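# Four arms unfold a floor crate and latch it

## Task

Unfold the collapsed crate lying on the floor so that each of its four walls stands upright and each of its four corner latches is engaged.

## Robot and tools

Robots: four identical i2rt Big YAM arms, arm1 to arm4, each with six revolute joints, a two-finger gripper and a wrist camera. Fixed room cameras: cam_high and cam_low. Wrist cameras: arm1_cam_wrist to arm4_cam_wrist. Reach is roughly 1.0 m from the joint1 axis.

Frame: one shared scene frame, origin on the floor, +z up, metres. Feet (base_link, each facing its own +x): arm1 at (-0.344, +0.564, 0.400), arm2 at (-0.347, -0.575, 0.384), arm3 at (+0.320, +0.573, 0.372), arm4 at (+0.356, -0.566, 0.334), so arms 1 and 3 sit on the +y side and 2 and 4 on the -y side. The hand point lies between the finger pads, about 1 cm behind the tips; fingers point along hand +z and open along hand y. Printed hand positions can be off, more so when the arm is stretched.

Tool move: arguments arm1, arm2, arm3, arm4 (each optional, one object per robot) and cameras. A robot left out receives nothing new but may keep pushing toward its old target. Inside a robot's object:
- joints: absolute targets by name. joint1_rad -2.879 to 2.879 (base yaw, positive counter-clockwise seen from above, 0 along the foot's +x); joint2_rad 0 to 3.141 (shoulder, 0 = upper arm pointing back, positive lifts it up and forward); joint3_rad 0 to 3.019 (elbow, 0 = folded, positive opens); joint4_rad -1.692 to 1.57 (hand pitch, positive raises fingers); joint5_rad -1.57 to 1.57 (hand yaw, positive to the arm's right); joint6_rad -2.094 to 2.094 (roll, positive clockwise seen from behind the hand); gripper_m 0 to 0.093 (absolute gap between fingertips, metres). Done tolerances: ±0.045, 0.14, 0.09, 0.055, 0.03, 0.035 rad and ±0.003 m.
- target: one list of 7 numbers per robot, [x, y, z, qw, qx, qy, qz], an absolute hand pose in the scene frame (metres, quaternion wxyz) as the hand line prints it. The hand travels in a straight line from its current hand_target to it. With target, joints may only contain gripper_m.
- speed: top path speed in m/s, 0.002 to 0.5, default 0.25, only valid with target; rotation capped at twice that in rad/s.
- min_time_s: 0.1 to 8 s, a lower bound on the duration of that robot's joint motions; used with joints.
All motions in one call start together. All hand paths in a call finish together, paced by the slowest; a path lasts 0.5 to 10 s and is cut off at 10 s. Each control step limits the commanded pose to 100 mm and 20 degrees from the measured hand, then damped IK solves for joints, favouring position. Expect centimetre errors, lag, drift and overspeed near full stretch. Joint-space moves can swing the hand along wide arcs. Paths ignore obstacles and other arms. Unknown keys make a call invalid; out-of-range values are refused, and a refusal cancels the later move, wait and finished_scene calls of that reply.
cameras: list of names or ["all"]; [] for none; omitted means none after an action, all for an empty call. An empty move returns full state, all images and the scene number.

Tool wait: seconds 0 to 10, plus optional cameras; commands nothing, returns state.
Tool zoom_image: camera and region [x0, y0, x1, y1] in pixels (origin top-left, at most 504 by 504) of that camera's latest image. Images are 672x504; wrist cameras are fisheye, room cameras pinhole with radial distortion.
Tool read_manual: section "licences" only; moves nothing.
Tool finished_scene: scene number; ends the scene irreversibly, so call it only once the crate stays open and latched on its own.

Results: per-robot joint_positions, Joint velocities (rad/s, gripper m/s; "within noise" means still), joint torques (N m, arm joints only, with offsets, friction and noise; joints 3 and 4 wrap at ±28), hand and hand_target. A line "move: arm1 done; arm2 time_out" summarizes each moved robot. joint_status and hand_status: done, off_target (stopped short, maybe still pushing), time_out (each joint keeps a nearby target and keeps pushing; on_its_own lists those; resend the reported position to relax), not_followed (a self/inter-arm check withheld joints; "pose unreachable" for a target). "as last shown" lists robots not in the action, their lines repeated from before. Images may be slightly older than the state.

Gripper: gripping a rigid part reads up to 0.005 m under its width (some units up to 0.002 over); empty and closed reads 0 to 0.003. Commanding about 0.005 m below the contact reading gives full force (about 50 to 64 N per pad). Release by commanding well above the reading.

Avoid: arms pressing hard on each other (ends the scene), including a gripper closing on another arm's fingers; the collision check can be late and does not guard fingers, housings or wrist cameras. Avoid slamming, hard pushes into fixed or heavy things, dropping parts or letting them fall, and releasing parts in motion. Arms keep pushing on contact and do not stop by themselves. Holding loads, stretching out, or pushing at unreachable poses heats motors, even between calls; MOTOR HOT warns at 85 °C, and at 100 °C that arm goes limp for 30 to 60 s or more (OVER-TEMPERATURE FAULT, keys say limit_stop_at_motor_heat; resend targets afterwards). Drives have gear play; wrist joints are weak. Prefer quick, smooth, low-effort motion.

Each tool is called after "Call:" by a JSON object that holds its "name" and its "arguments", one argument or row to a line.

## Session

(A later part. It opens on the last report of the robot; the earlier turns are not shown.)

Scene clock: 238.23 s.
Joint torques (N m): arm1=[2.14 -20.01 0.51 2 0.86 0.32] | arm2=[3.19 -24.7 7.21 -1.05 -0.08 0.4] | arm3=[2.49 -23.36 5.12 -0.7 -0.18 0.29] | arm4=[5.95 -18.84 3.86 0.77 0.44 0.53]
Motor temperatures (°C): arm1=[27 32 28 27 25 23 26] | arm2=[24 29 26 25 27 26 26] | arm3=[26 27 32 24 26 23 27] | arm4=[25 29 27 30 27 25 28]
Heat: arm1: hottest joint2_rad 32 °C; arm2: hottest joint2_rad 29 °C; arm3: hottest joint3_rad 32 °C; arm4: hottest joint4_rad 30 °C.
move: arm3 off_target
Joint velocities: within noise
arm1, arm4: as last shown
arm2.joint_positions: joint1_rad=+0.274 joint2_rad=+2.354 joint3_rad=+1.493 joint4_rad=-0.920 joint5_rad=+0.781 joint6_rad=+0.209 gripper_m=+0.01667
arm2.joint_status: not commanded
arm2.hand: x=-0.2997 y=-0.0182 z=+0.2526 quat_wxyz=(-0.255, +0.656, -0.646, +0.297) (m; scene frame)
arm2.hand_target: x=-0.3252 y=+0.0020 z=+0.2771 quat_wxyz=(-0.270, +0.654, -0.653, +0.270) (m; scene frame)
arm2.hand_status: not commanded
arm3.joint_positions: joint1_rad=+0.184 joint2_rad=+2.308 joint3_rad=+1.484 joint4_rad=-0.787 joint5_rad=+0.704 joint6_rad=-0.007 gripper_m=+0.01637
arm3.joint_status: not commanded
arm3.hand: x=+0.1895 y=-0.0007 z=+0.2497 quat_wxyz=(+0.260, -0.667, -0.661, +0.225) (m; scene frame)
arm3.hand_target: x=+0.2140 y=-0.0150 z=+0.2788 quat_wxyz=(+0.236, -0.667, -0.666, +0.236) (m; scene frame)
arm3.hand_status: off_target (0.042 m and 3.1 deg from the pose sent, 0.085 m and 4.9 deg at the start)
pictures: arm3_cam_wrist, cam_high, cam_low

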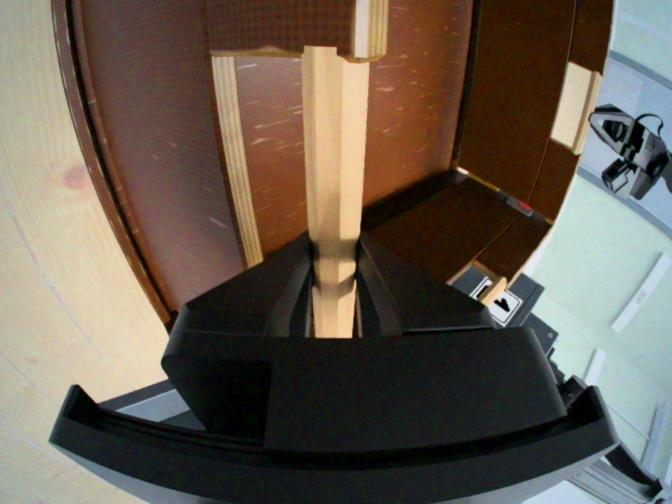

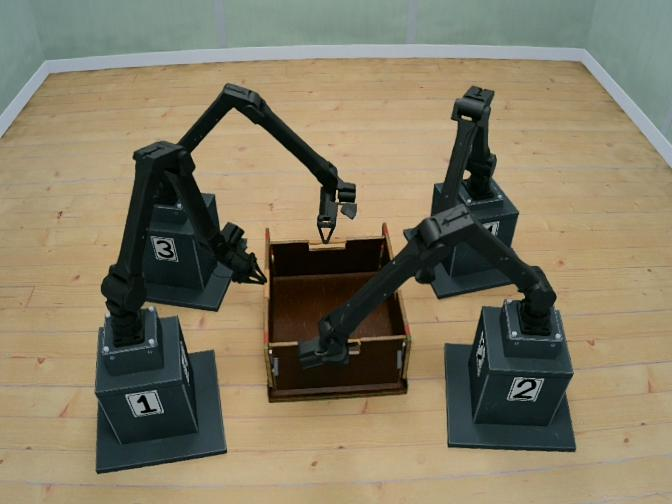

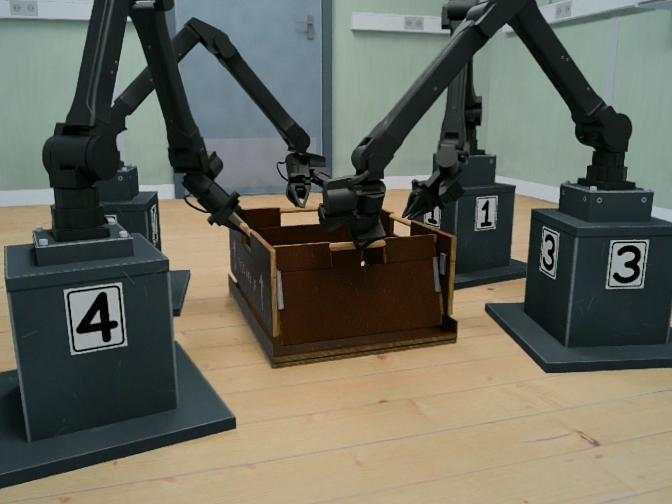

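Call:
{"name": "move", "arguments": {
  "arm3": {"target": [0.245, -0.015, 0.282, -0.26, 0.6575, 0.6575, -0.26], "speed": 0.08}
}}

Call:
{"name": "move", "arguments": {
  "arm3": {"target": [0.270, -0.015, 0.284, -0.2706, 0.6533, 0.6533, -0.2706], "speed": 0.06},
  "cameras": ["arm3_cam_wrist", "cam_high", "cam_low"]
}}

Call:
{"name": "zoom_image", "arguments": {
  "camera": "cam_high",
  "region": [240, 200, 430, 420]
}}

Call:
{"name": "zoom_image", "arguments": {
  "camera": "cam_low",
  "region": [220, 180, 470, 380]
}}

Scene clock: 242.43 s.
Joint torques (N m): arm1=[2.96 -20.37 0.44 2.06 0.82 0.33] | arm2=[3.19 -24.76 7.23 -0.94 -0.09 0.4] | arm3=[3.96 -21.71 6.56 -1.7 0.32 0.43] | arm4=[5.95 -18.84 3.93 0.77 0.33 0.53]
Motor temperatures (°C): arm1=[27 32 28 27 25 23 27] | arm2=[24 29 26 25 27 26 26] | arm3=[26 27 32 24 26 23 28] | arm4=[25 29 27 30 27 25 28]
Heat: arm1: hottest joint2_rad 32 °C; arm2: hottest joint2_rad 29 °C; arm3: hottest joint3_rad 32 °C; arm4: hottest joint4_rad 30 °C.
move: arm3 off_target
Joint velocities: within noise
arm1.joint_positions: joint1_rad=+0.769 joint2_rad=+2.136 joint3_rad=+0.779 joint4_rad=+0.267 joint5_rad=+0.620 joint6_rad=-0.765 gripper_m=+0.01311
arm1.joint_status: not commanded
arm1.hand: x=-0.0262 y=+0.2127 z=+0.2498 quat_wxyz=(+0.017, -0.003, -0.927, +0.376) (m; scene frame)
arm1.hand_target: x=-0.0186 y=+0.2244 z=+0.2602 quat_wxyz=(+0.003, -0.001, -0.924, +0.383) (m; scene frame)
arm1.hand_status: not commanded
arm2.joint_positions: joint1_rad=+0.274 joint2_rad=+2.354 joint3_rad=+1.493 joint4_rad=-0.924 joint5_rad=+0.781 joint6_rad=+0.209 gripper_m=+0.01667
arm2.joint_status: not commanded
arm2.hand: x=-0.2996 y=-0.0191 z=+0.2528 quat_wxyz=(-0.254, +0.656, -0.645, +0.298) (m; scene frame)
arm2.hand_target: x=-0.3252 y=+0.0019 z=+0.2772 quat_wxyz=(-0.270, +0.655, -0.653, +0.270) (m; scene frame)
arm2.hand_status: not commanded
arm3.joint_positions: joint1_rad=+0.235 joint2_rad=+2.309 joint3_rad=+1.484 joint4_rad=-0.825 joint5_rad=+0.756 joint6_rad=+0.067 gripper_m=+0.01637
arm3.joint_status: not commanded
arm3.hand: x=+0.2118 y=+0.0010 z=+0.2555 quat_wxyz=(+0.276, -0.662, -0.652, +0.246) (m; scene frame)
arm3.hand_target: x=+0.2441 y=-0.0147 z=+0.2806 quat_wxyz=(+0.258, -0.658, -0.658, +0.259) (m; scene frame)
arm3.hand_status: off_target (0.045 m and 2.6 deg from the pose sent, 0.066 m and 4.2 deg at the start)
arm4.joint_positions: joint1_rad=+0.807 joint2_rad=+1.989 joint3_rad=+0.874 joint4_rad=-0.034 joint5_rad=+0.659 joint6_rad=-0.694 gripper_m=+0.01656
arm4.joint_status: not commanded
arm4.hand: x=-0.0061 y=-0.2155 z=+0.2475 quat_wxyz=(-0.372, +0.928, -0.004, +0.024) (m; scene frame)
arm4.hand_target: x=-0.0244 y=-0.2352 z=+0.2635 quat_wxyz=(-0.380, +0.925, +0.001, -0.002) (m; scene frame)
arm4.hand_status: not commanded
pictures: none

Scene clock: 243.63 s.
Joint torques (N m): arm1=[2.32 -19.49 0.72 1.98 0.79 0.32] | arm2=[3.19 -24.7 7.21 -0.84 -0.11 0.4] | arm3=[2.67 -21.66 7.86 -2.02 0.32 0.37] | arm4=[5.95 -18.78 3.97 0.76 0.24 0.53]
Motor temperatures (°C): arm1=[27 32 28 27 25 23 27] | arm2=[24 29 26 25 27 26 26] | arm3=[26 27 32 24 26 23 28] | arm4=[25 29 27 30 27 25 28]
Heat: arm1: hottest joint2_rad 32 °C; arm2: hottest joint2_rad 29 °C; arm3: hottest joint3_rad 32 °C; arm4: hottest joint4_rad 30 °C.
move: arm3 off_target
Joint velocities: within noise
arm1.joint_positions: joint1_rad=+0.769 joint2_rad=+2.136 joint3_rad=+0.779 joint4_rad=+0.267 joint5_rad=+0.622 joint6_rad=-0.765 gripper_m=+0.01311
arm1.joint_status: not commanded
arm1.hand: x=-0.0264 y=+0.2126 z=+0.2499 quat_wxyz=(+0.017, -0.003, -0.926, +0.376) (m; scene frame)
arm1.hand_target: x=-0.0182 y=+0.2241 z=+0.2604 quat_wxyz=(+0.003, -0.001, -0.923, +0.384) (m; scene frame)
arm1.hand_status: not commanded
arm2.joint_positions: joint1_rad=+0.274 joint2_rad=+2.354 joint3_rad=+1.493 joint4_rad=-0.926 joint5_rad=+0.783 joint6_rad=+0.209 gripper_m=+0.01667
arm2.joint_status: not commanded
arm2.hand: x=-0.2994 y=-0.0193 z=+0.2531 quat_wxyz=(-0.254, +0.656, -0.645, +0.299) (m; scene frame)
arm2.hand_target: x=-0.3251 y=+0.0022 z=+0.2775 quat_wxyz=(-0.271, +0.654, -0.653, +0.270) (m; scene frame)
arm2.hand_status: not commanded
arm3.joint_positions: joint1_rad=+0.298 joint2_rad=+2.315 joint3_rad=+1.492 joint4_rad=-0.885 joint5_rad=+0.784 joint6_rad=+0.150 gripper_m=+0.01637
arm3.joint_status: not commanded
arm3.hand: x=+0.2438 y=+0.0043 z=+0.2587 quat_wxyz=(+0.285, -0.656, -0.649, +0.259) (m; scene frame)
arm3.hand_target: x=+0.2698 y=-0.0140 z=+0.2832 quat_wxyz=(+0.269, -0.653, -0.654, +0.269) (m; scene frame)
arm3.hand_status: off_target (0.041 m and 2.3 deg from the pose sent, 0.067 m and 3.1 deg at the start)
arm4.joint_positions: joint1_rad=+0.806 joint2_rad=+1.989 joint3_rad=+0.874 joint4_rad=-0.034 joint5_rad=+0.660 joint6_rad=-0.694 gripper_m=+0.01656
arm4.joint_status: not commanded
arm4.hand: x=-0.0054 y=-0.2148 z=+0.2477 quat_wxyz=(-0.373, +0.927, -0.005, +0.025) (m; scene frame)
arm4.hand_target: x=-0.0242 y=-0.2346 z=+0.2636 quat_wxyz=(-0.380, +0.925, +0.001, -0.002) (m; scene frame)
arm4.hand_status: not commanded
pictures: arm3_cam_wrist, cam_high, cam_low

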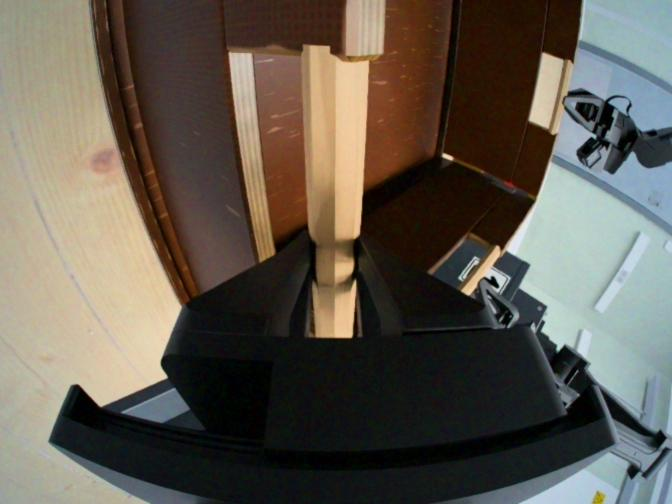

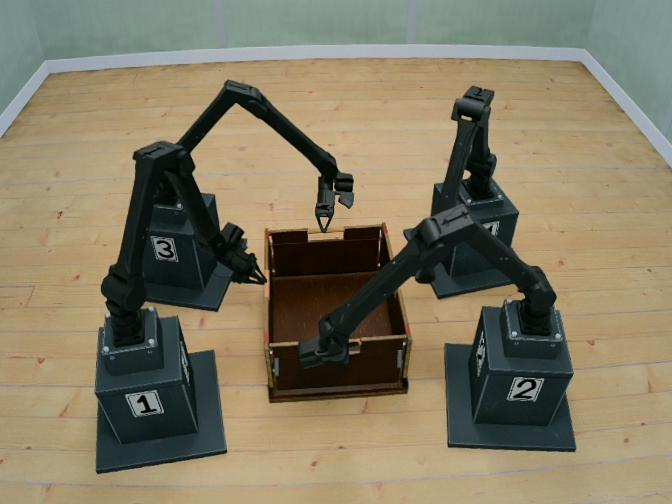

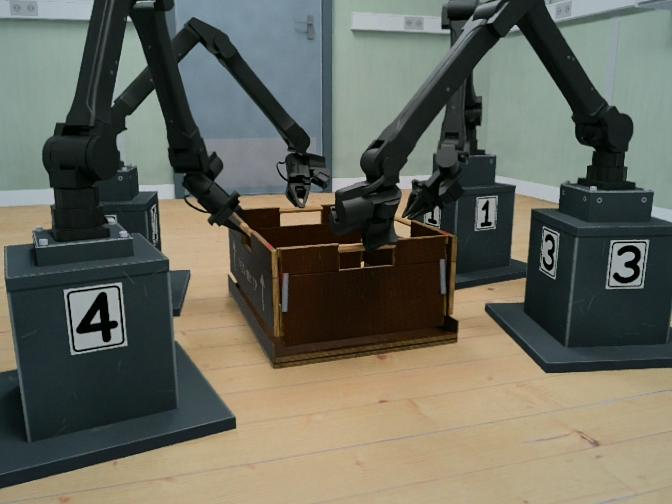

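Scaled by 2.291 from the camera's 672x504 image, which has a finer 960x720 frame.

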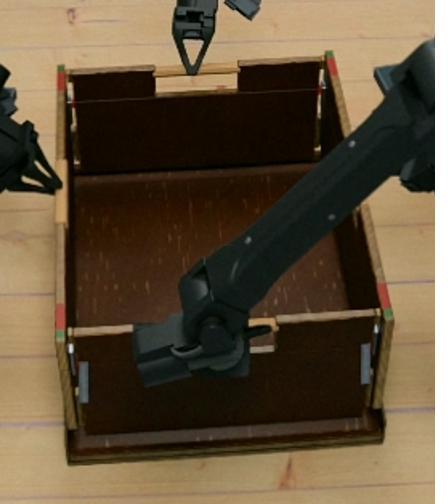

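Scaled by 2.016 from the camera's 672x504 image, which has a finer 960x720 frame.

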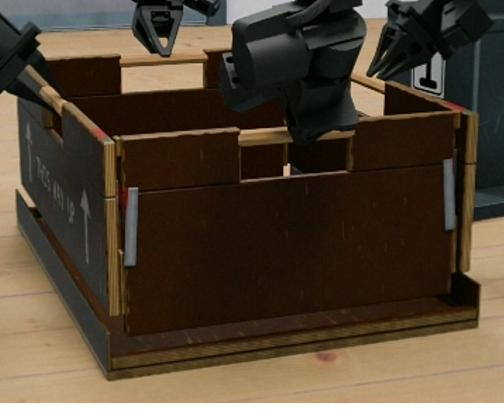

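Call:
{"name": "zoom_image", "arguments": {
  "camera": "cam_low",
  "region": [265, 230, 325, 350]
}}

Call:
{"name": "zoom_image", "arguments": {
  "camera": "cam_low",
  "region": [420, 220, 470, 330]
}}

Call:
{"name": "zoom_image", "arguments": {
  "camera": "cam_high",
  "region": [255, 220, 295, 280]
}}

Call:
{"name": "zoom_image", "arguments": {
  "camera": "cam_high",
  "region": [365, 215, 405, 275]
}}

Call:
{"name": "zoom_image", "arguments": {
  "camera": "cam_high",
  "region": [255, 310, 315, 380]
}}

Call:
{"name": "zoom_image", "arguments": {
  "camera": "cam_high",
  "region": [370, 300, 430, 370]
}}

Scaled by 4.200 from the camera's 672x504 image, which has a finer 960x720 frame.

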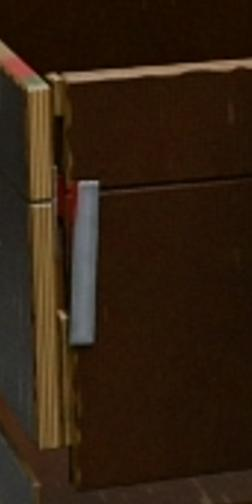

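Scaled by 4.582 from the camera's 672x504 image, which has a finer 960x720 frame.

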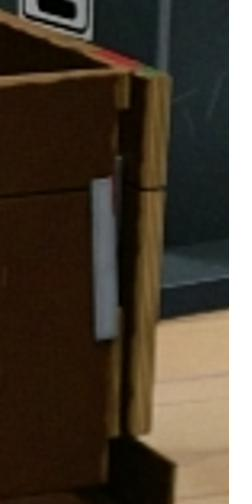

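Scaled by 8.400 from the camera's 672x504 image, which has a finer 960x720 frame.

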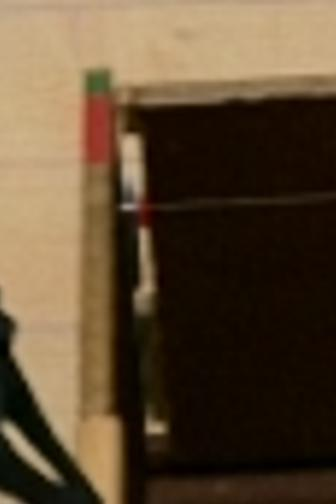

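Scaled by 8.400 from the camera's 672x504 image, which has a finer 960x720 frame.

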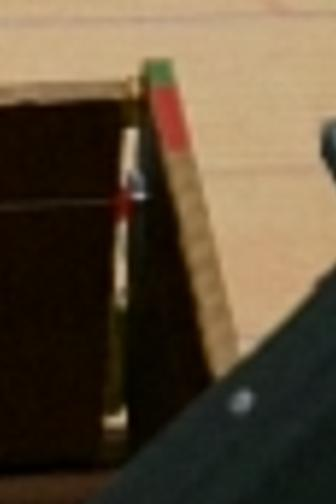

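Scaled by 7.200 from the camera's 672x504 image, which has a finer 960x720 frame.

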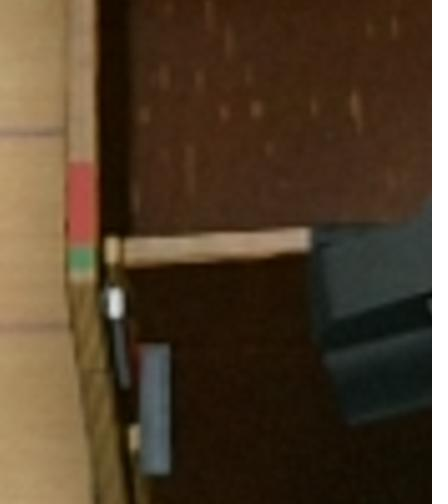

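Scaled by 7.200 from the camera's 672x504 image, which has a finer 960x720 frame.

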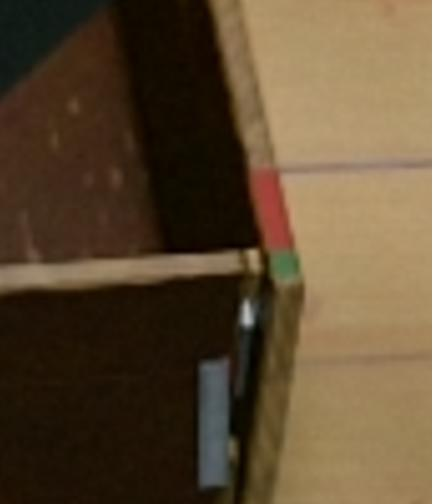

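Call:
{"name": "move", "arguments": {
  "arm3": {"target": [0.238, -0.002, 0.262, -0.278, 0.653, 0.65, -0.27], "speed": 0.05},
  "arm2": {"target": [-0.292, -0.008, 0.258, -0.262, 0.655, -0.65, 0.282], "speed": 0.05},
  "cameras": ["cam_high"]
}}

Call:
{"name": "zoom_image", "arguments": {
  "camera": "cam_high",
  "region": [240, 200, 430, 420]
}}

Scene clock: 260.57 s.
Joint torques (N m): arm1=[2.73 -19.96 0.7 2.07 0.81 0.32] | arm2=[-0.67 -23.24 5 0.81 -0.05 -0.03] | arm3=[-0.97 -19.49 4.36 0.72 0.44 -0.02] | arm4=[5.95 -18.78 3.96 0.77 0.24 0.53]
Motor temperatures (°C): arm1=[27 32 28 27 25 23 27] | arm2=[24 29 26 25 27 26 26] | arm3=[26 28 31 24 26 23 28] | arm4=[25 29 27 30 27 25 28]
Heat: arm1: hottest joint2_rad 32 °C; arm2: hottest joint2_rad 29 °C; arm3: hottest joint3_rad 31 °C; arm4: hottest joint4_rad 30 °C.
move: arm2 off_target; arm3 done
Joint velocities: within noise
arm1, arm4: as last shown
arm2.joint_positions: joint1_rad=+0.264 joint2_rad=+2.354 joint3_rad=+1.487 joint4_rad=-0.909 joint5_rad=+0.791 joint6_rad=+0.183 gripper_m=+0.01667
arm2.joint_status: not commanded
arm2.hand: x=-0.2925 y=-0.0192 z=+0.2520 quat_wxyz=(-0.254, +0.659, -0.640, +0.302) (m; scene frame)
arm2.hand_target: x=-0.2917 y=-0.0096 z=+0.2585 quat_wxyz=(-0.260, +0.656, -0.649, +0.285) (m; scene frame)
arm2.hand_status: off_target (0.013 m and 2.8 deg from the pose sent, 0.014 m and 2.3 deg at the start)
arm3.joint_positions: joint1_rad=+0.298 joint2_rad=+2.317 joint3_rad=+1.484 joint4_rad=-0.865 joint5_rad=+0.799 joint6_rad=+0.138 gripper_m=+0.01637
arm3.joint_status: not commanded
arm3.hand: x=+0.2419 y=+0.0041 z=+0.2574 quat_wxyz=(+0.288, -0.651, -0.650, +0.266) (m; scene frame)
arm3.hand_target: x=+0.2387 y=-0.0004 z=+0.2617 quat_wxyz=(+0.280, -0.653, -0.650, +0.268) (m; scene frame)
arm3.hand_status: done (0.009 m and 1.2 deg from the pose sent, 0.009 m and 1.6 deg at the start)
pictures: cam_high

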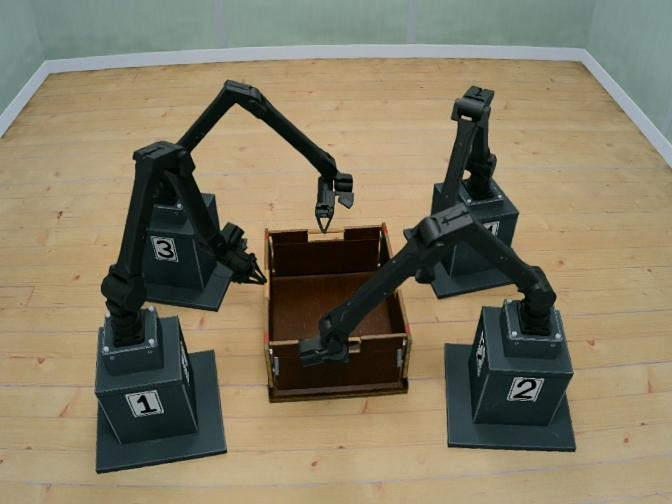

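Scaled by 2.291 from the camera's 672x504 image, which has a finer 960x720 frame.

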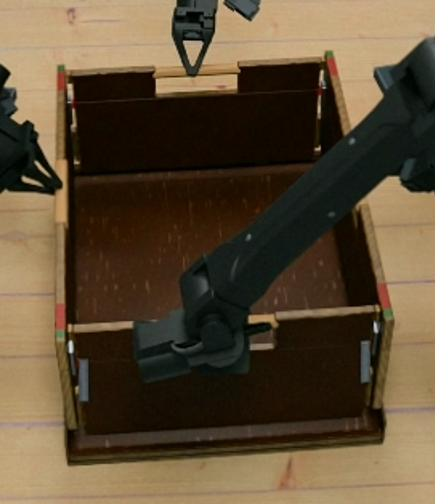

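Call:
{"name": "zoom_image", "arguments": {
  "camera": "cam_high",
  "region": [255, 310, 315, 380]
}}

Call:
{"name": "zoom_image", "arguments": {
  "camera": "cam_high",
  "region": [370, 300, 430, 370]
}}

Call:
{"name": "zoom_image", "arguments": {
  "camera": "cam_high",
  "region": [255, 220, 295, 280]
}}

Call:
{"name": "zoom_image", "arguments": {
  "camera": "cam_high",
  "region": [365, 215, 405, 275]
}}

Scaled by 7.200 from the camera's 672x504 image, which has a finer 960x720 frame.

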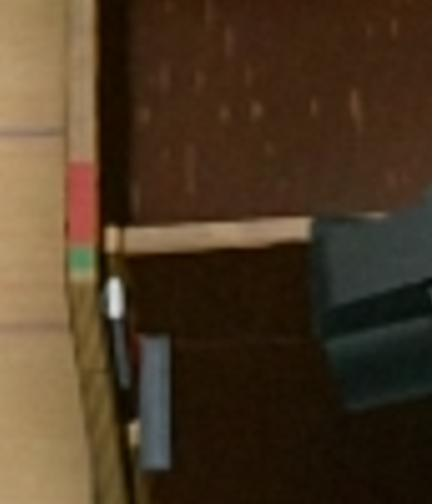

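Scaled by 7.200 from the camera's 672x504 image, which has a finer 960x720 frame.

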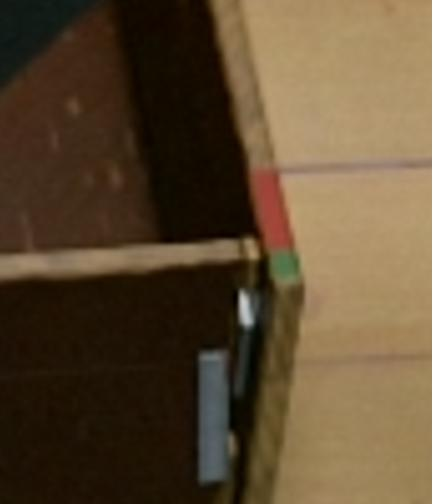

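Scaled by 8.400 from the camera's 672x504 image, which has a finer 960x720 frame.

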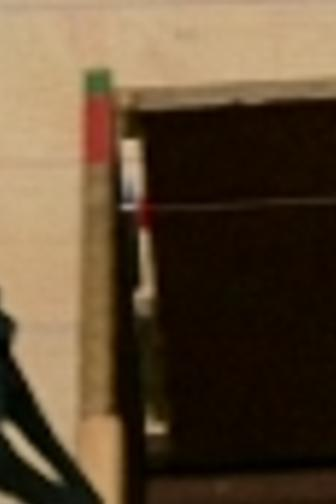

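Scaled by 8.400 from the camera's 672x504 image, which has a finer 960x720 frame.

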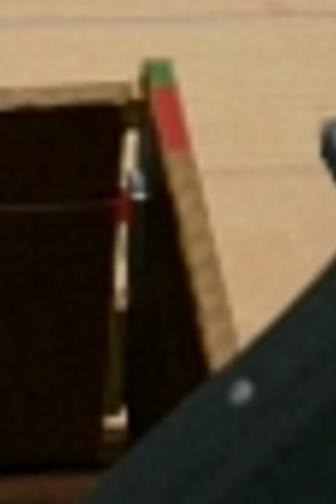

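Call:
{"name": "move", "arguments": {
  "arm1": {"target": [-0.022, 0.211, 0.256, 0.012, -0.002, -0.926, 0.377], "speed": 0.05, "joints": {"gripper_m": 0.06}}
}}

Call:
{"name": "move", "arguments": {
  "arm1": {"target": [-0.022, 0.30, 0.345, 0.0, 0.0, -0.9239, 0.3827], "speed": 0.15},
  "cameras": ["arm1_cam_wrist", "cam_high"]
}}

Scene clock: 273.60 s.
Joint torques (N m): arm1=[-1.14 -17.32 3.67 1.16 0.33 0.1] | arm2=[-0.67 -23.24 5 0.81 -0.04 -0.03] | arm3=[-1.26 -19.9 4.44 0.7 0.42 -0.01] | arm4=[5.95 -18.78 3.97 0.77 0.24 0.53]
Motor temperatures (°C): arm1=[27 32 28 27 25 23 27] | arm2=[24 29 26 25 27 26 26] | arm3=[26 27 31 24 26 23 28] | arm4=[25 29 27 30 27 25 29]
Heat: arm1: hottest joint2_rad 32 °C; arm2: hottest joint2_rad 29 °C; arm3: hottest joint3_rad 31 °C; arm4: hottest joint4_rad 30 °C.
move: arm1 off_target
Joint velocities: within noise
arm1.joint_positions: joint1_rad=+0.790 joint2_rad=+2.120 joint3_rad=+0.765 joint4_rad=+0.267 joint5_rad=+0.619 joint6_rad=-0.764 gripper_m=+0.05996
arm1.joint_status: all done
arm1.hand: x=-0.0214 y=+0.2218 z=+0.2538 quat_wxyz=(+0.011, +0.006, -0.927, +0.376) (m; scene frame)
arm1.hand_target: x=-0.0183 y=+0.2144 z=+0.2561 quat_wxyz=(+0.010, +0.003, -0.926, +0.377) (m; scene frame)
arm1.hand_status: off_target (0.011 m and 1.0 deg from the pose sent, 0.008 m and 0.6 deg at the start)
arm2, arm3, arm4: as last shown
pictures: none

Scene clock: 275.37 s.
Joint torques (N m): arm1=[0.85 -14.51 3.62 0.91 0.67 0.23] | arm2=[-0.67 -23.24 5 0.81 -0.05 -0.03] | arm3=[-1.55 -20.01 4.4 0.8 0.44 0] | arm4=[5.95 -18.78 3.97 0.77 0.24 0.53]
Motor temperatures (°C): arm1=[27 32 28 27 25 23 27] | arm2=[24 29 26 25 27 26 26] | arm3=[26 27 31 24 26 23 28] | arm4=[25 29 27 30 27 25 29]
Heat: arm1: hottest joint2_rad 32 °C; arm2: hottest joint2_rad 29 °C; arm3: hottest joint3_rad 31 °C; arm4: hottest joint4_rad 30 °C.
move: arm1 done
Joint velocities: within noise
arm1.joint_positions: joint1_rad=+0.961 joint2_rad=+1.792 joint3_rad=+0.637 joint4_rad=-0.026 joint5_rad=+0.695 joint6_rad=-0.572 gripper_m=+0.05997
arm1.joint_status: not commanded
arm1.hand: x=-0.0225 y=+0.2953 z=+0.3431 quat_wxyz=(+0.003, +0.003, -0.924, +0.383) (m; scene frame)
arm1.hand_target: x=-0.0224 y=+0.2991 z=+0.3447 quat_wxyz=(+0.001, +0.001, -0.924, +0.383) (m; scene frame)
arm1.hand_status: done (0.005 m and 0.5 deg from the pose sent, 0.120 m and 1.7 deg at the start)
arm2, arm3, arm4: as last shown
pictures: arm1_cam_wrist, cam_high

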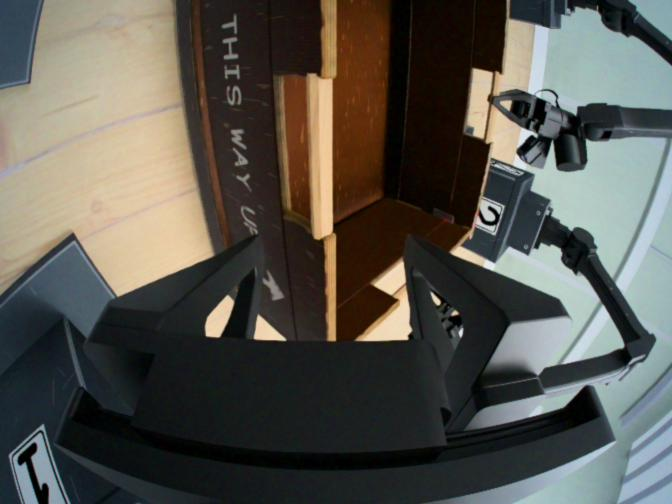

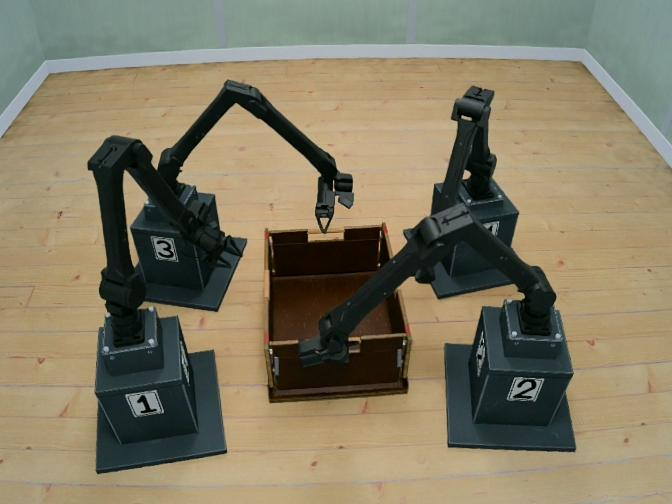

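Call:
{"name": "move", "arguments": {
  "arm1": {"target": [-0.29, 0.26, 0.37, 0.183, 0.683, 0.683, -0.183], "speed": 0.35},
  "cameras": ["arm1_cam_wrist"]
}}

Call:
{"name": "zoom_image", "arguments": {
  "camera": "arm1_cam_wrist",
  "region": [250, 60, 430, 240]
}}

Scene clock: 281.07 s.
Joint torques (N m): arm1=[-0.67 -8.35 4.98 1.14 0.16 0.16] | arm2=[-0.62 -23.24 4.98 0.83 -0.05 -0.03] | arm3=[-0.73 -20.19 4.53 0.8 0.47 -0.05] | arm4=[5.95 -18.84 3.96 0.77 0.24 0.53]
Motor temperatures (°C): arm1=[27 32 28 27 24 23 26] | arm2=[24 29 26 25 27 26 26] | arm3=[26 27 31 24 26 23 28] | arm4=[25 29 27 30 27 25 29]
Heat: arm1: hottest joint2_rad 32 °C; arm2: hottest joint2_rad 29 °C; arm3: hottest joint3_rad 31 °C; arm4: hottest joint4_rad 30 °C.
move: arm1 done
Joint velocities: within noise
arm1.joint_positions: joint1_rad=+0.076 joint2_rad=+1.332 joint3_rad=+0.288 joint4_rad=-0.023 joint5_rad=+0.108 joint6_rad=+0.213 gripper_m=+0.05998
arm1.joint_status: not commanded
arm1.hand: x=-0.2831 y=+0.2599 z=+0.3696 quat_wxyz=(-0.185, -0.676, -0.690, +0.178) (m; scene frame)
arm1.hand_target: x=-0.2864 y=+0.2613 z=+0.3702 quat_wxyz=(-0.185, -0.685, -0.683, +0.177) (m; scene frame)
arm1.hand_status: done (0.007 m and 1.3 deg from the pose sent, 0.271 m and 91.4 deg at the start)
arm2, arm3, arm4: as last shown
pictures: arm1_cam_wrist

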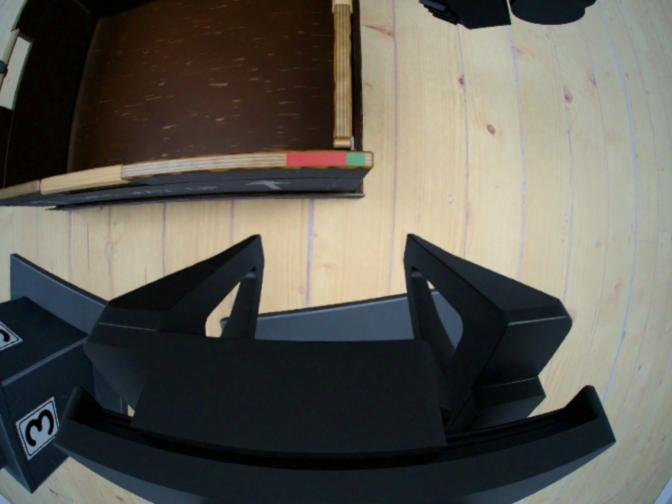

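Scaled by 2.800 from the camera's 672x504 image, which has a finer 960x720 frame.

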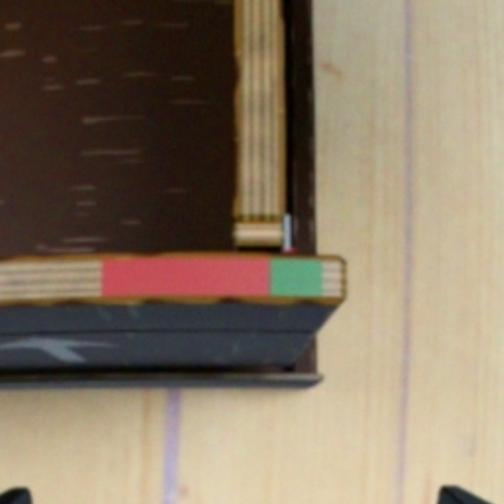

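Call:
{"name": "move", "arguments": {
  "arm2": {"target": [-0.325, 0.003, 0.278, -0.2706, 0.6533, -0.6533, 0.2706], "speed": 0.06},
  "cameras": ["arm1_cam_wrist"]
}}

Call:
{"name": "zoom_image", "arguments": {
  "camera": "arm1_cam_wrist",
  "region": [250, 60, 430, 240]
}}

Scene clock: 284.60 s.
Joint torques (N m): arm1=[-1.03 -8.47 4.72 1.31 0.19 0.21] | arm2=[3.49 -24.82 7.28 -0.73 -0.3 0.44] | arm3=[-1.38 -19.96 4.49 0.76 0.44 0.01] | arm4=[5.95 -18.78 3.97 0.77 0.24 0.53]
Motor temperatures (°C): arm1=[27 32 29 27 24 23 26] | arm2=[24 29 26 25 27 26 26] | arm3=[26 27 31 24 26 23 28] | arm4=[25 29 27 30 27 25 29]
Heat: arm1: hottest joint2_rad 32 °C; arm2: hottest joint2_rad 29 °C; arm3: hottest joint3_rad 31 °C; arm4: hottest joint4_rad 30 °C.
move: arm2 off_target
Joint velocities: within noise
arm1, arm3, arm4: as last shown
arm2.joint_positions: joint1_rad=+0.270 joint2_rad=+2.354 joint3_rad=+1.492 joint4_rad=-0.920 joint5_rad=+0.788 joint6_rad=+0.206 gripper_m=+0.01667
arm2.joint_status: not commanded
arm2.hand: x=-0.2963 y=-0.0189 z=+0.2530 quat_wxyz=(-0.256, +0.655, -0.645, +0.300) (m; scene frame)
arm2.hand_target: x=-0.3244 y=+0.0039 z=+0.2778 quat_wxyz=(-0.273, +0.652, -0.655, +0.266) (m; scene frame)
arm2.hand_status: off_target (0.044 m and 3.9 deg from the pose sent, 0.047 m and 4.4 deg at the start)
pictures: arm1_cam_wrist

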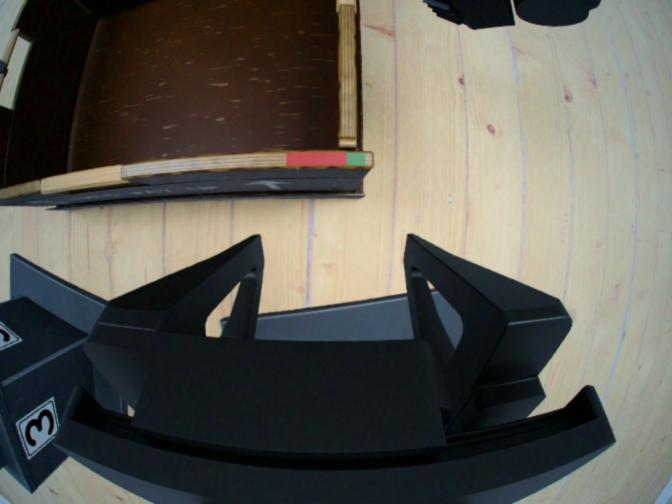

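Scaled by 2.800 from the camera's 672x504 image, which has a finer 960x720 frame.

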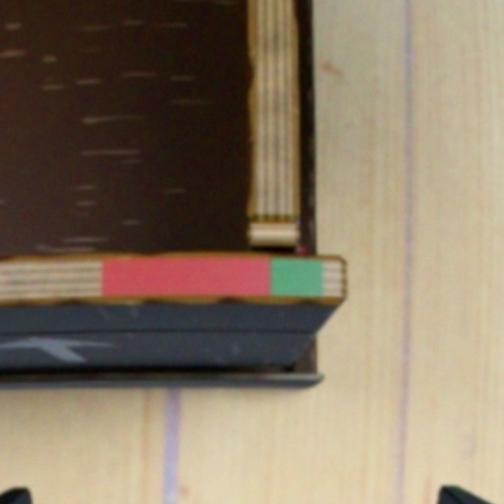

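Call:
{"name": "move", "arguments": {
  "arm2": {"target": [-0.35, 0.003, 0.275, -0.2706, 0.6533, -0.6533, 0.2706], "speed": 0.05},
  "cameras": ["arm1_cam_wrist"]
}}

Call:
{"name": "zoom_image", "arguments": {
  "camera": "arm1_cam_wrist",
  "region": [250, 60, 430, 240]
}}

Scene clock: 287.10 s.
Joint torques (N m): arm1=[-1.14 -7.94 4.78 1.09 0.17 0.19] | arm2=[6.01 -24.41 7.58 -0.9 -0.45 0.52] | arm3=[-0.67 -20.42 4.51 0.39 0.32 0.01] | arm4=[5.71 -18.78 4.07 0.76 0.25 0.53]
Motor temperatures (°C): arm1=[27 31 29 27 24 23 26] | arm2=[24 29 26 25 27 26 26] | arm3=[26 27 31 24 26 23 28] | arm4=[25 29 27 30 27 25 29]
Heat: arm1: hottest joint2_rad 31 °C; arm2: hottest joint2_rad 29 °C; arm3: hottest joint3_rad 31 °C; arm4: hottest joint4_rad 30 °C.
move: arm2 off_target
Joint velocities: within noise
arm1: as last shown
arm2.joint_positions: joint1_rad=+0.285 joint2_rad=+2.366 joint3_rad=+1.515 joint4_rad=-0.973 joint5_rad=+0.781 joint6_rad=+0.254 gripper_m=+0.01667
arm2.joint_status: not commanded
arm2.hand: x=-0.3052 y=-0.0209 z=+0.2531 quat_wxyz=(-0.251, +0.649, -0.649, +0.306) (m; scene frame)
arm2.hand_target: x=-0.3498 y=+0.0008 z=+0.2744 quat_wxyz=(-0.270, +0.655, -0.653, +0.270) (m; scene frame)
arm2.hand_status: off_target (0.055 m and 4.7 deg from the pose sent, 0.062 m and 3.9 deg at the start)
arm3.joint_positions: joint1_rad=+0.296 joint2_rad=+2.317 joint3_rad=+1.484 joint4_rad=-0.856 joint5_rad=+0.802 joint6_rad=+0.131 gripper_m=+0.01637
arm3.joint_status: not commanded
arm3.hand: x=+0.2408 y=+0.0023 z=+0.2576 quat_wxyz=(+0.286, -0.651, -0.650, +0.268) (m; scene frame)
arm3.hand_target: x=+0.2384 y=-0.0006 z=+0.2618 quat_wxyz=(+0.281, -0.652, -0.651, +0.268) (m; scene frame)
arm3.hand_status: not commanded
arm4.joint_positions: joint1_rad=+0.809 joint2_rad=+1.987 joint3_rad=+0.872 joint4_rad=-0.034 joint5_rad=+0.660 joint6_rad=-0.694 gripper_m=+0.01656
arm4.joint_status: not commanded
arm4.hand: x=-0.0061 y=-0.2162 z=+0.2480 quat_wxyz=(-0.373, +0.928, -0.003, +0.024) (m; scene frame)
arm4.hand_target: x=-0.0245 y=-0.2347 z=+0.2643 quat_wxyz=(-0.380, +0.925, +0.001, -0.003) (m; scene frame)
arm4.hand_status: not commanded
pictures: arm1_cam_wrist

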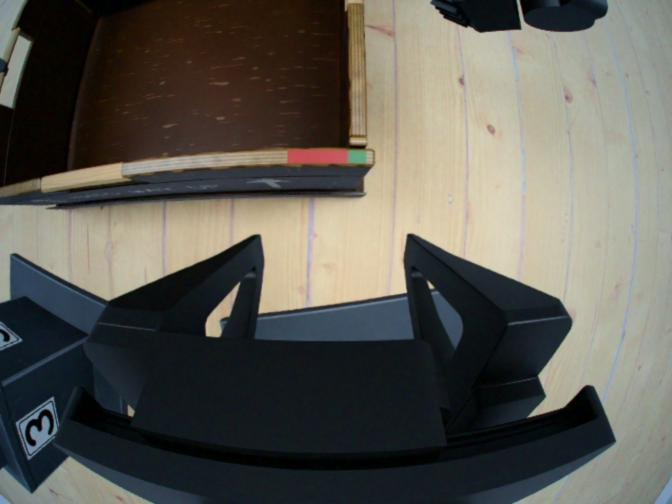

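Scaled by 2.800 from the camera's 672x504 image, which has a finer 960x720 frame.

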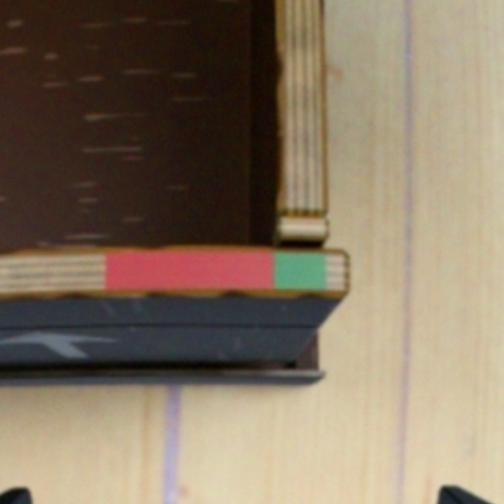

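Call:
{"name": "move", "arguments": {
  "arm2": {"target": [-0.300, -0.008, 0.258, -0.255, 0.655, -0.65, 0.29], "speed": 0.05},
  "cameras": ["arm1_cam_wrist"]
}}

Call:
{"name": "zoom_image", "arguments": {
  "camera": "arm1_cam_wrist",
  "region": [250, 60, 430, 240]
}}

Scene clock: 289.93 s.
Joint torques (N m): arm1=[-0.97 -8.12 4.81 1.14 0.16 0.19] | arm2=[-0.79 -23.24 5.22 0.9 0.07 -0.11] | arm3=[-1.26 -20.6 4.63 0.4 0.35 -0.01] | arm4=[5.71 -18.78 4.08 0.77 0.25 0.53]
Motor temperatures (°C): arm1=[27 31 29 27 24 23 26] | arm2=[24 30 26 25 27 26 26] | arm3=[26 27 31 24 26 23 28] | arm4=[25 29 27 30 27 25 29]
Heat: arm1: hottest joint2_rad 31 °C; arm2: hottest joint2_rad 30 °C; arm3: hottest joint3_rad 31 °C; arm4: hottest joint4_rad 30 °C.
move: arm2 off_target
Joint velocities: within noise
arm1, arm3, arm4: as last shown
arm2.joint_positions: joint1_rad=+0.279 joint2_rad=+2.366 joint3_rad=+1.512 joint4_rad=-0.966 joint5_rad=+0.783 joint6_rad=+0.220 gripper_m=+0.01667
arm2.joint_status: not commanded
arm2.hand: x=-0.3016 y=-0.0211 z=+0.2522 quat_wxyz=(-0.247, +0.658, -0.641, +0.310) (m; scene frame)
arm2.hand_target: x=-0.2998 y=-0.0098 z=+0.2584 quat_wxyz=(-0.253, +0.655, -0.649, +0.293) (m; scene frame)
arm2.hand_status: off_target (0.014 m and 2.7 deg from the pose sent, 0.015 m and 2.0 deg at the start)
pictures: arm1_cam_wrist

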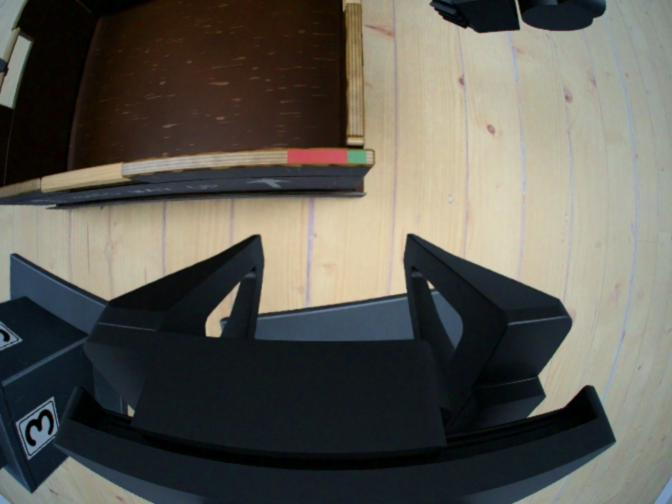

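Scaled by 2.800 from the camera's 672x504 image, which has a finer 960x720 frame.

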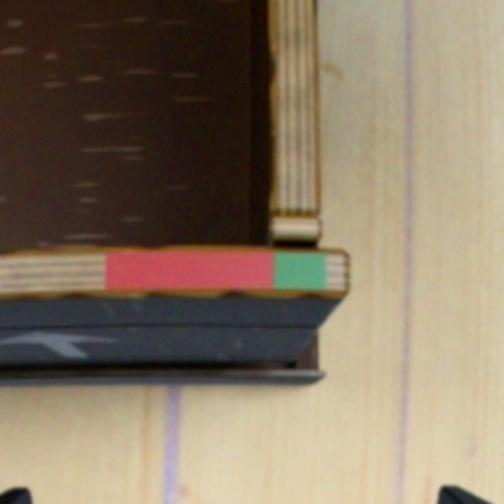

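Call:
{"name": "move", "arguments": {
  "arm2": {"target": [-0.288, -0.008, 0.258, -0.255, 0.655, -0.65, 0.29], "speed": 0.05},
  "cameras": ["arm1_cam_wrist"]
}}

Call:
{"name": "zoom_image", "arguments": {
  "camera": "arm1_cam_wrist",
  "region": [250, 60, 430, 240]
}}

Scene clock: 295.47 s.
Joint torques (N m): arm1=[-0.85 -8.12 4.74 1.25 0.15 0.21] | arm2=[-1.9 -23.41 5.37 1.24 0.04 -0.19] | arm3=[-1.14 -19.96 4.52 0.44 0.34 0.01] | arm4=[5.77 -18.78 4.07 0.76 0.26 0.53]
Motor temperatures (°C): arm1=[27 31 29 27 24 23 26] | arm2=[24 30 26 25 27 26 26] | arm3=[26 27 31 24 26 23 28] | arm4=[25 30 27 30 27 25 29]
Heat: arm1: hottest joint2_rad 31 °C; arm2: hottest joint2_rad 30 °C; arm3: hottest joint3_rad 31 °C; arm4: hottest joint2_rad 30 °C.
move: arm2 off_target
Joint velocities: within noise
arm1, arm3, arm4: as last shown
arm2.joint_positions: joint1_rad=+0.280 joint2_rad=+2.360 joint3_rad=+1.498 joint4_rad=-0.943 joint5_rad=+0.788 joint6_rad=+0.206 gripper_m=+0.01667
arm2.joint_status: not commanded
arm2.hand: x=-0.3019 y=-0.0214 z=+0.2521 quat_wxyz=(-0.251, +0.661, -0.638, +0.307) (m; scene frame)
arm2.hand_target: x=-0.2934 y=-0.0081 z=+0.2584 quat_wxyz=(-0.257, +0.655, -0.649, +0.288) (m; scene frame)
arm2.hand_status: off_target (0.020 m and 2.5 deg from the pose sent, 0.020 m and 2.7 deg at the start)
pictures: arm1_cam_wrist

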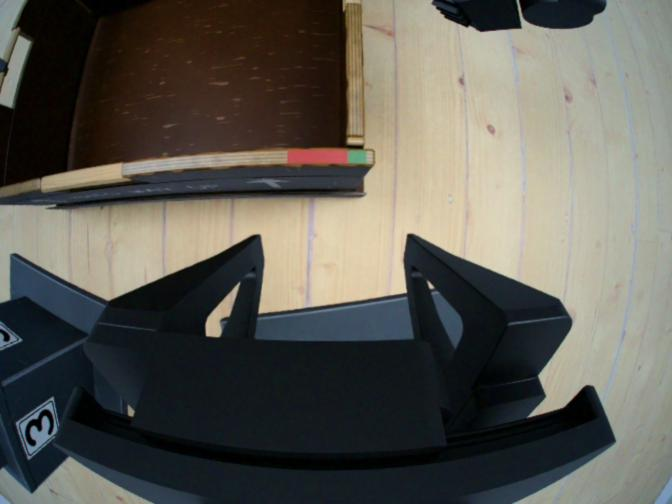

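Scaled by 2.800 from the camera's 672x504 image, which has a finer 960x720 frame.

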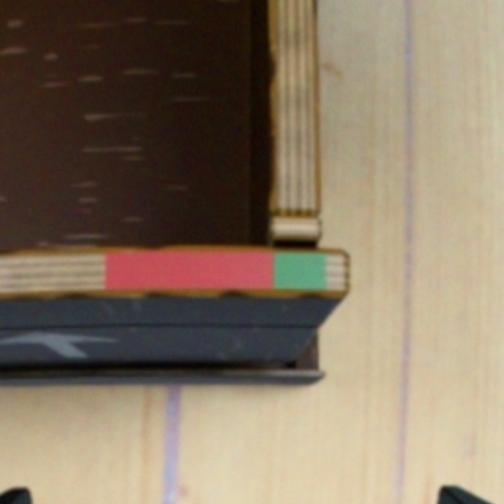

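Call:
{"name": "move", "arguments": {
  "arm3": {"target": [0.295, -0.015, 0.282, -0.2706, 0.6533, 0.6533, -0.2706], "speed": 0.06},
  "cameras": ["cam_high", "cam_low"]
}}

Call:
{"name": "zoom_image", "arguments": {
  "camera": "cam_high",
  "region": [255, 310, 315, 380]
}}

Call:
{"name": "zoom_image", "arguments": {
  "camera": "cam_high",
  "region": [370, 300, 430, 370]
}}

Call:
{"name": "zoom_image", "arguments": {
  "camera": "cam_high",
  "region": [255, 220, 295, 280]
}}

Call:
{"name": "zoom_image", "arguments": {
  "camera": "cam_high",
  "region": [365, 215, 405, 275]
}}

Scene clock: 299.27 s.
Joint torques (N m): arm1=[-1.08 -8.53 4.71 1.09 0.19 0.16] | arm2=[-1.9 -23.12 5.3 1.26 0.03 -0.18] | arm3=[4.84 -21.25 7.66 -2.18 0 0.52] | arm4=[5.77 -18.78 4.1 0.77 0.24 0.53]
Motor temperatures (°C): arm1=[27 31 29 27 24 23 26] | arm2=[24 31 26 25 27 26 26] | arm3=[26 27 31 24 26 23 28] | arm4=[25 30 27 30 27 25 29]
Heat: arm1: hottest joint2_rad 31 °C; arm2: hottest joint2_rad 31 °C; arm3: hottest joint3_rad 31 °C; arm4: hottest joint2_rad 30 °C.
move: arm3 off_target
Joint velocities: within noise
arm1, arm4: as last shown
arm2.joint_positions: joint1_rad=+0.280 joint2_rad=+2.360 joint3_rad=+1.498 joint4_rad=-0.943 joint5_rad=+0.788 joint6_rad=+0.205 gripper_m=+0.01667
arm2.joint_status: not commanded
arm2.hand: x=-0.3019 y=-0.0214 z=+0.2521 quat_wxyz=(-0.251, +0.661, -0.637, +0.307) (m; scene frame)
arm2.hand_target: x=-0.2936 y=-0.0082 z=+0.2583 quat_wxyz=(-0.257, +0.655, -0.649, +0.288) (m; scene frame)
arm2.hand_status: not commanded
arm3.joint_positions: joint1_rad=+0.313 joint2_rad=+2.331 joint3_rad=+1.515 joint4_rad=-0.923 joint5_rad=+0.798 joint6_rad=+0.188 gripper_m=+0.01637
arm3.joint_status: not commanded
arm3.hand: x=+0.2508 y=+0.0031 z=+0.2586 quat_wxyz=(+0.293, -0.656, -0.644, +0.262) (m; scene frame)
arm3.hand_target: x=+0.2924 y=-0.0149 z=+0.2822 quat_wxyz=(+0.270, -0.653, -0.652, +0.275) (m; scene frame)
arm3.hand_status: off_target (0.053 m and 3.0 deg from the pose sent, 0.062 m and 1.9 deg at the start)
arm4.hand_target: x=-0.0247 y=-0.2346 z=+0.2644 quat_wxyz=(-0.380, +0.925, +0.001, -0.003) (m; scene frame)
pictures: cam_high, cam_low

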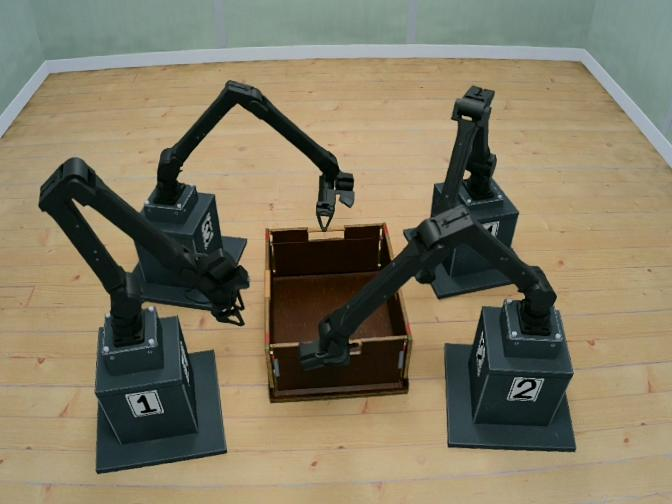

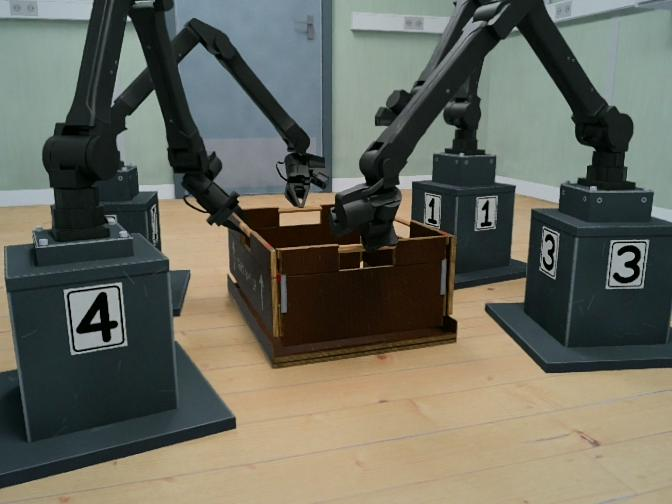

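Scaled by 7.200 from the camera's 672x504 image, which has a finer 960x720 frame.

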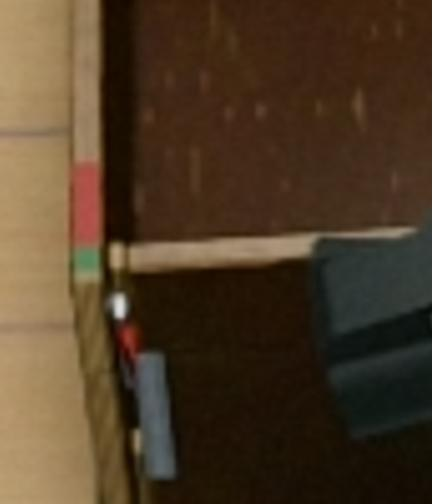

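Scaled by 7.200 from the camera's 672x504 image, which has a finer 960x720 frame.

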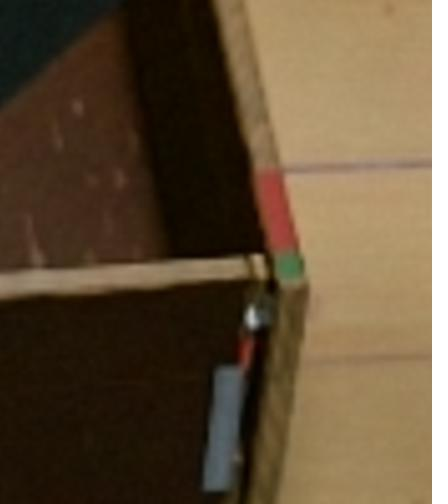

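Scaled by 8.400 from the camera's 672x504 image, which has a finer 960x720 frame.

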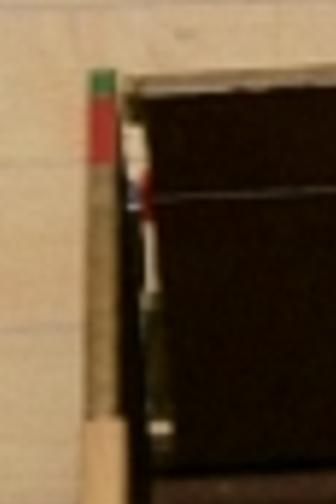

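Scaled by 8.400 from the camera's 672x504 image, which has a finer 960x720 frame.

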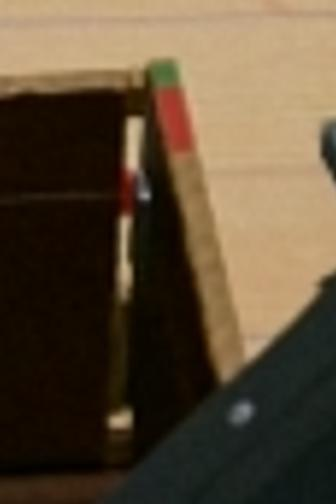

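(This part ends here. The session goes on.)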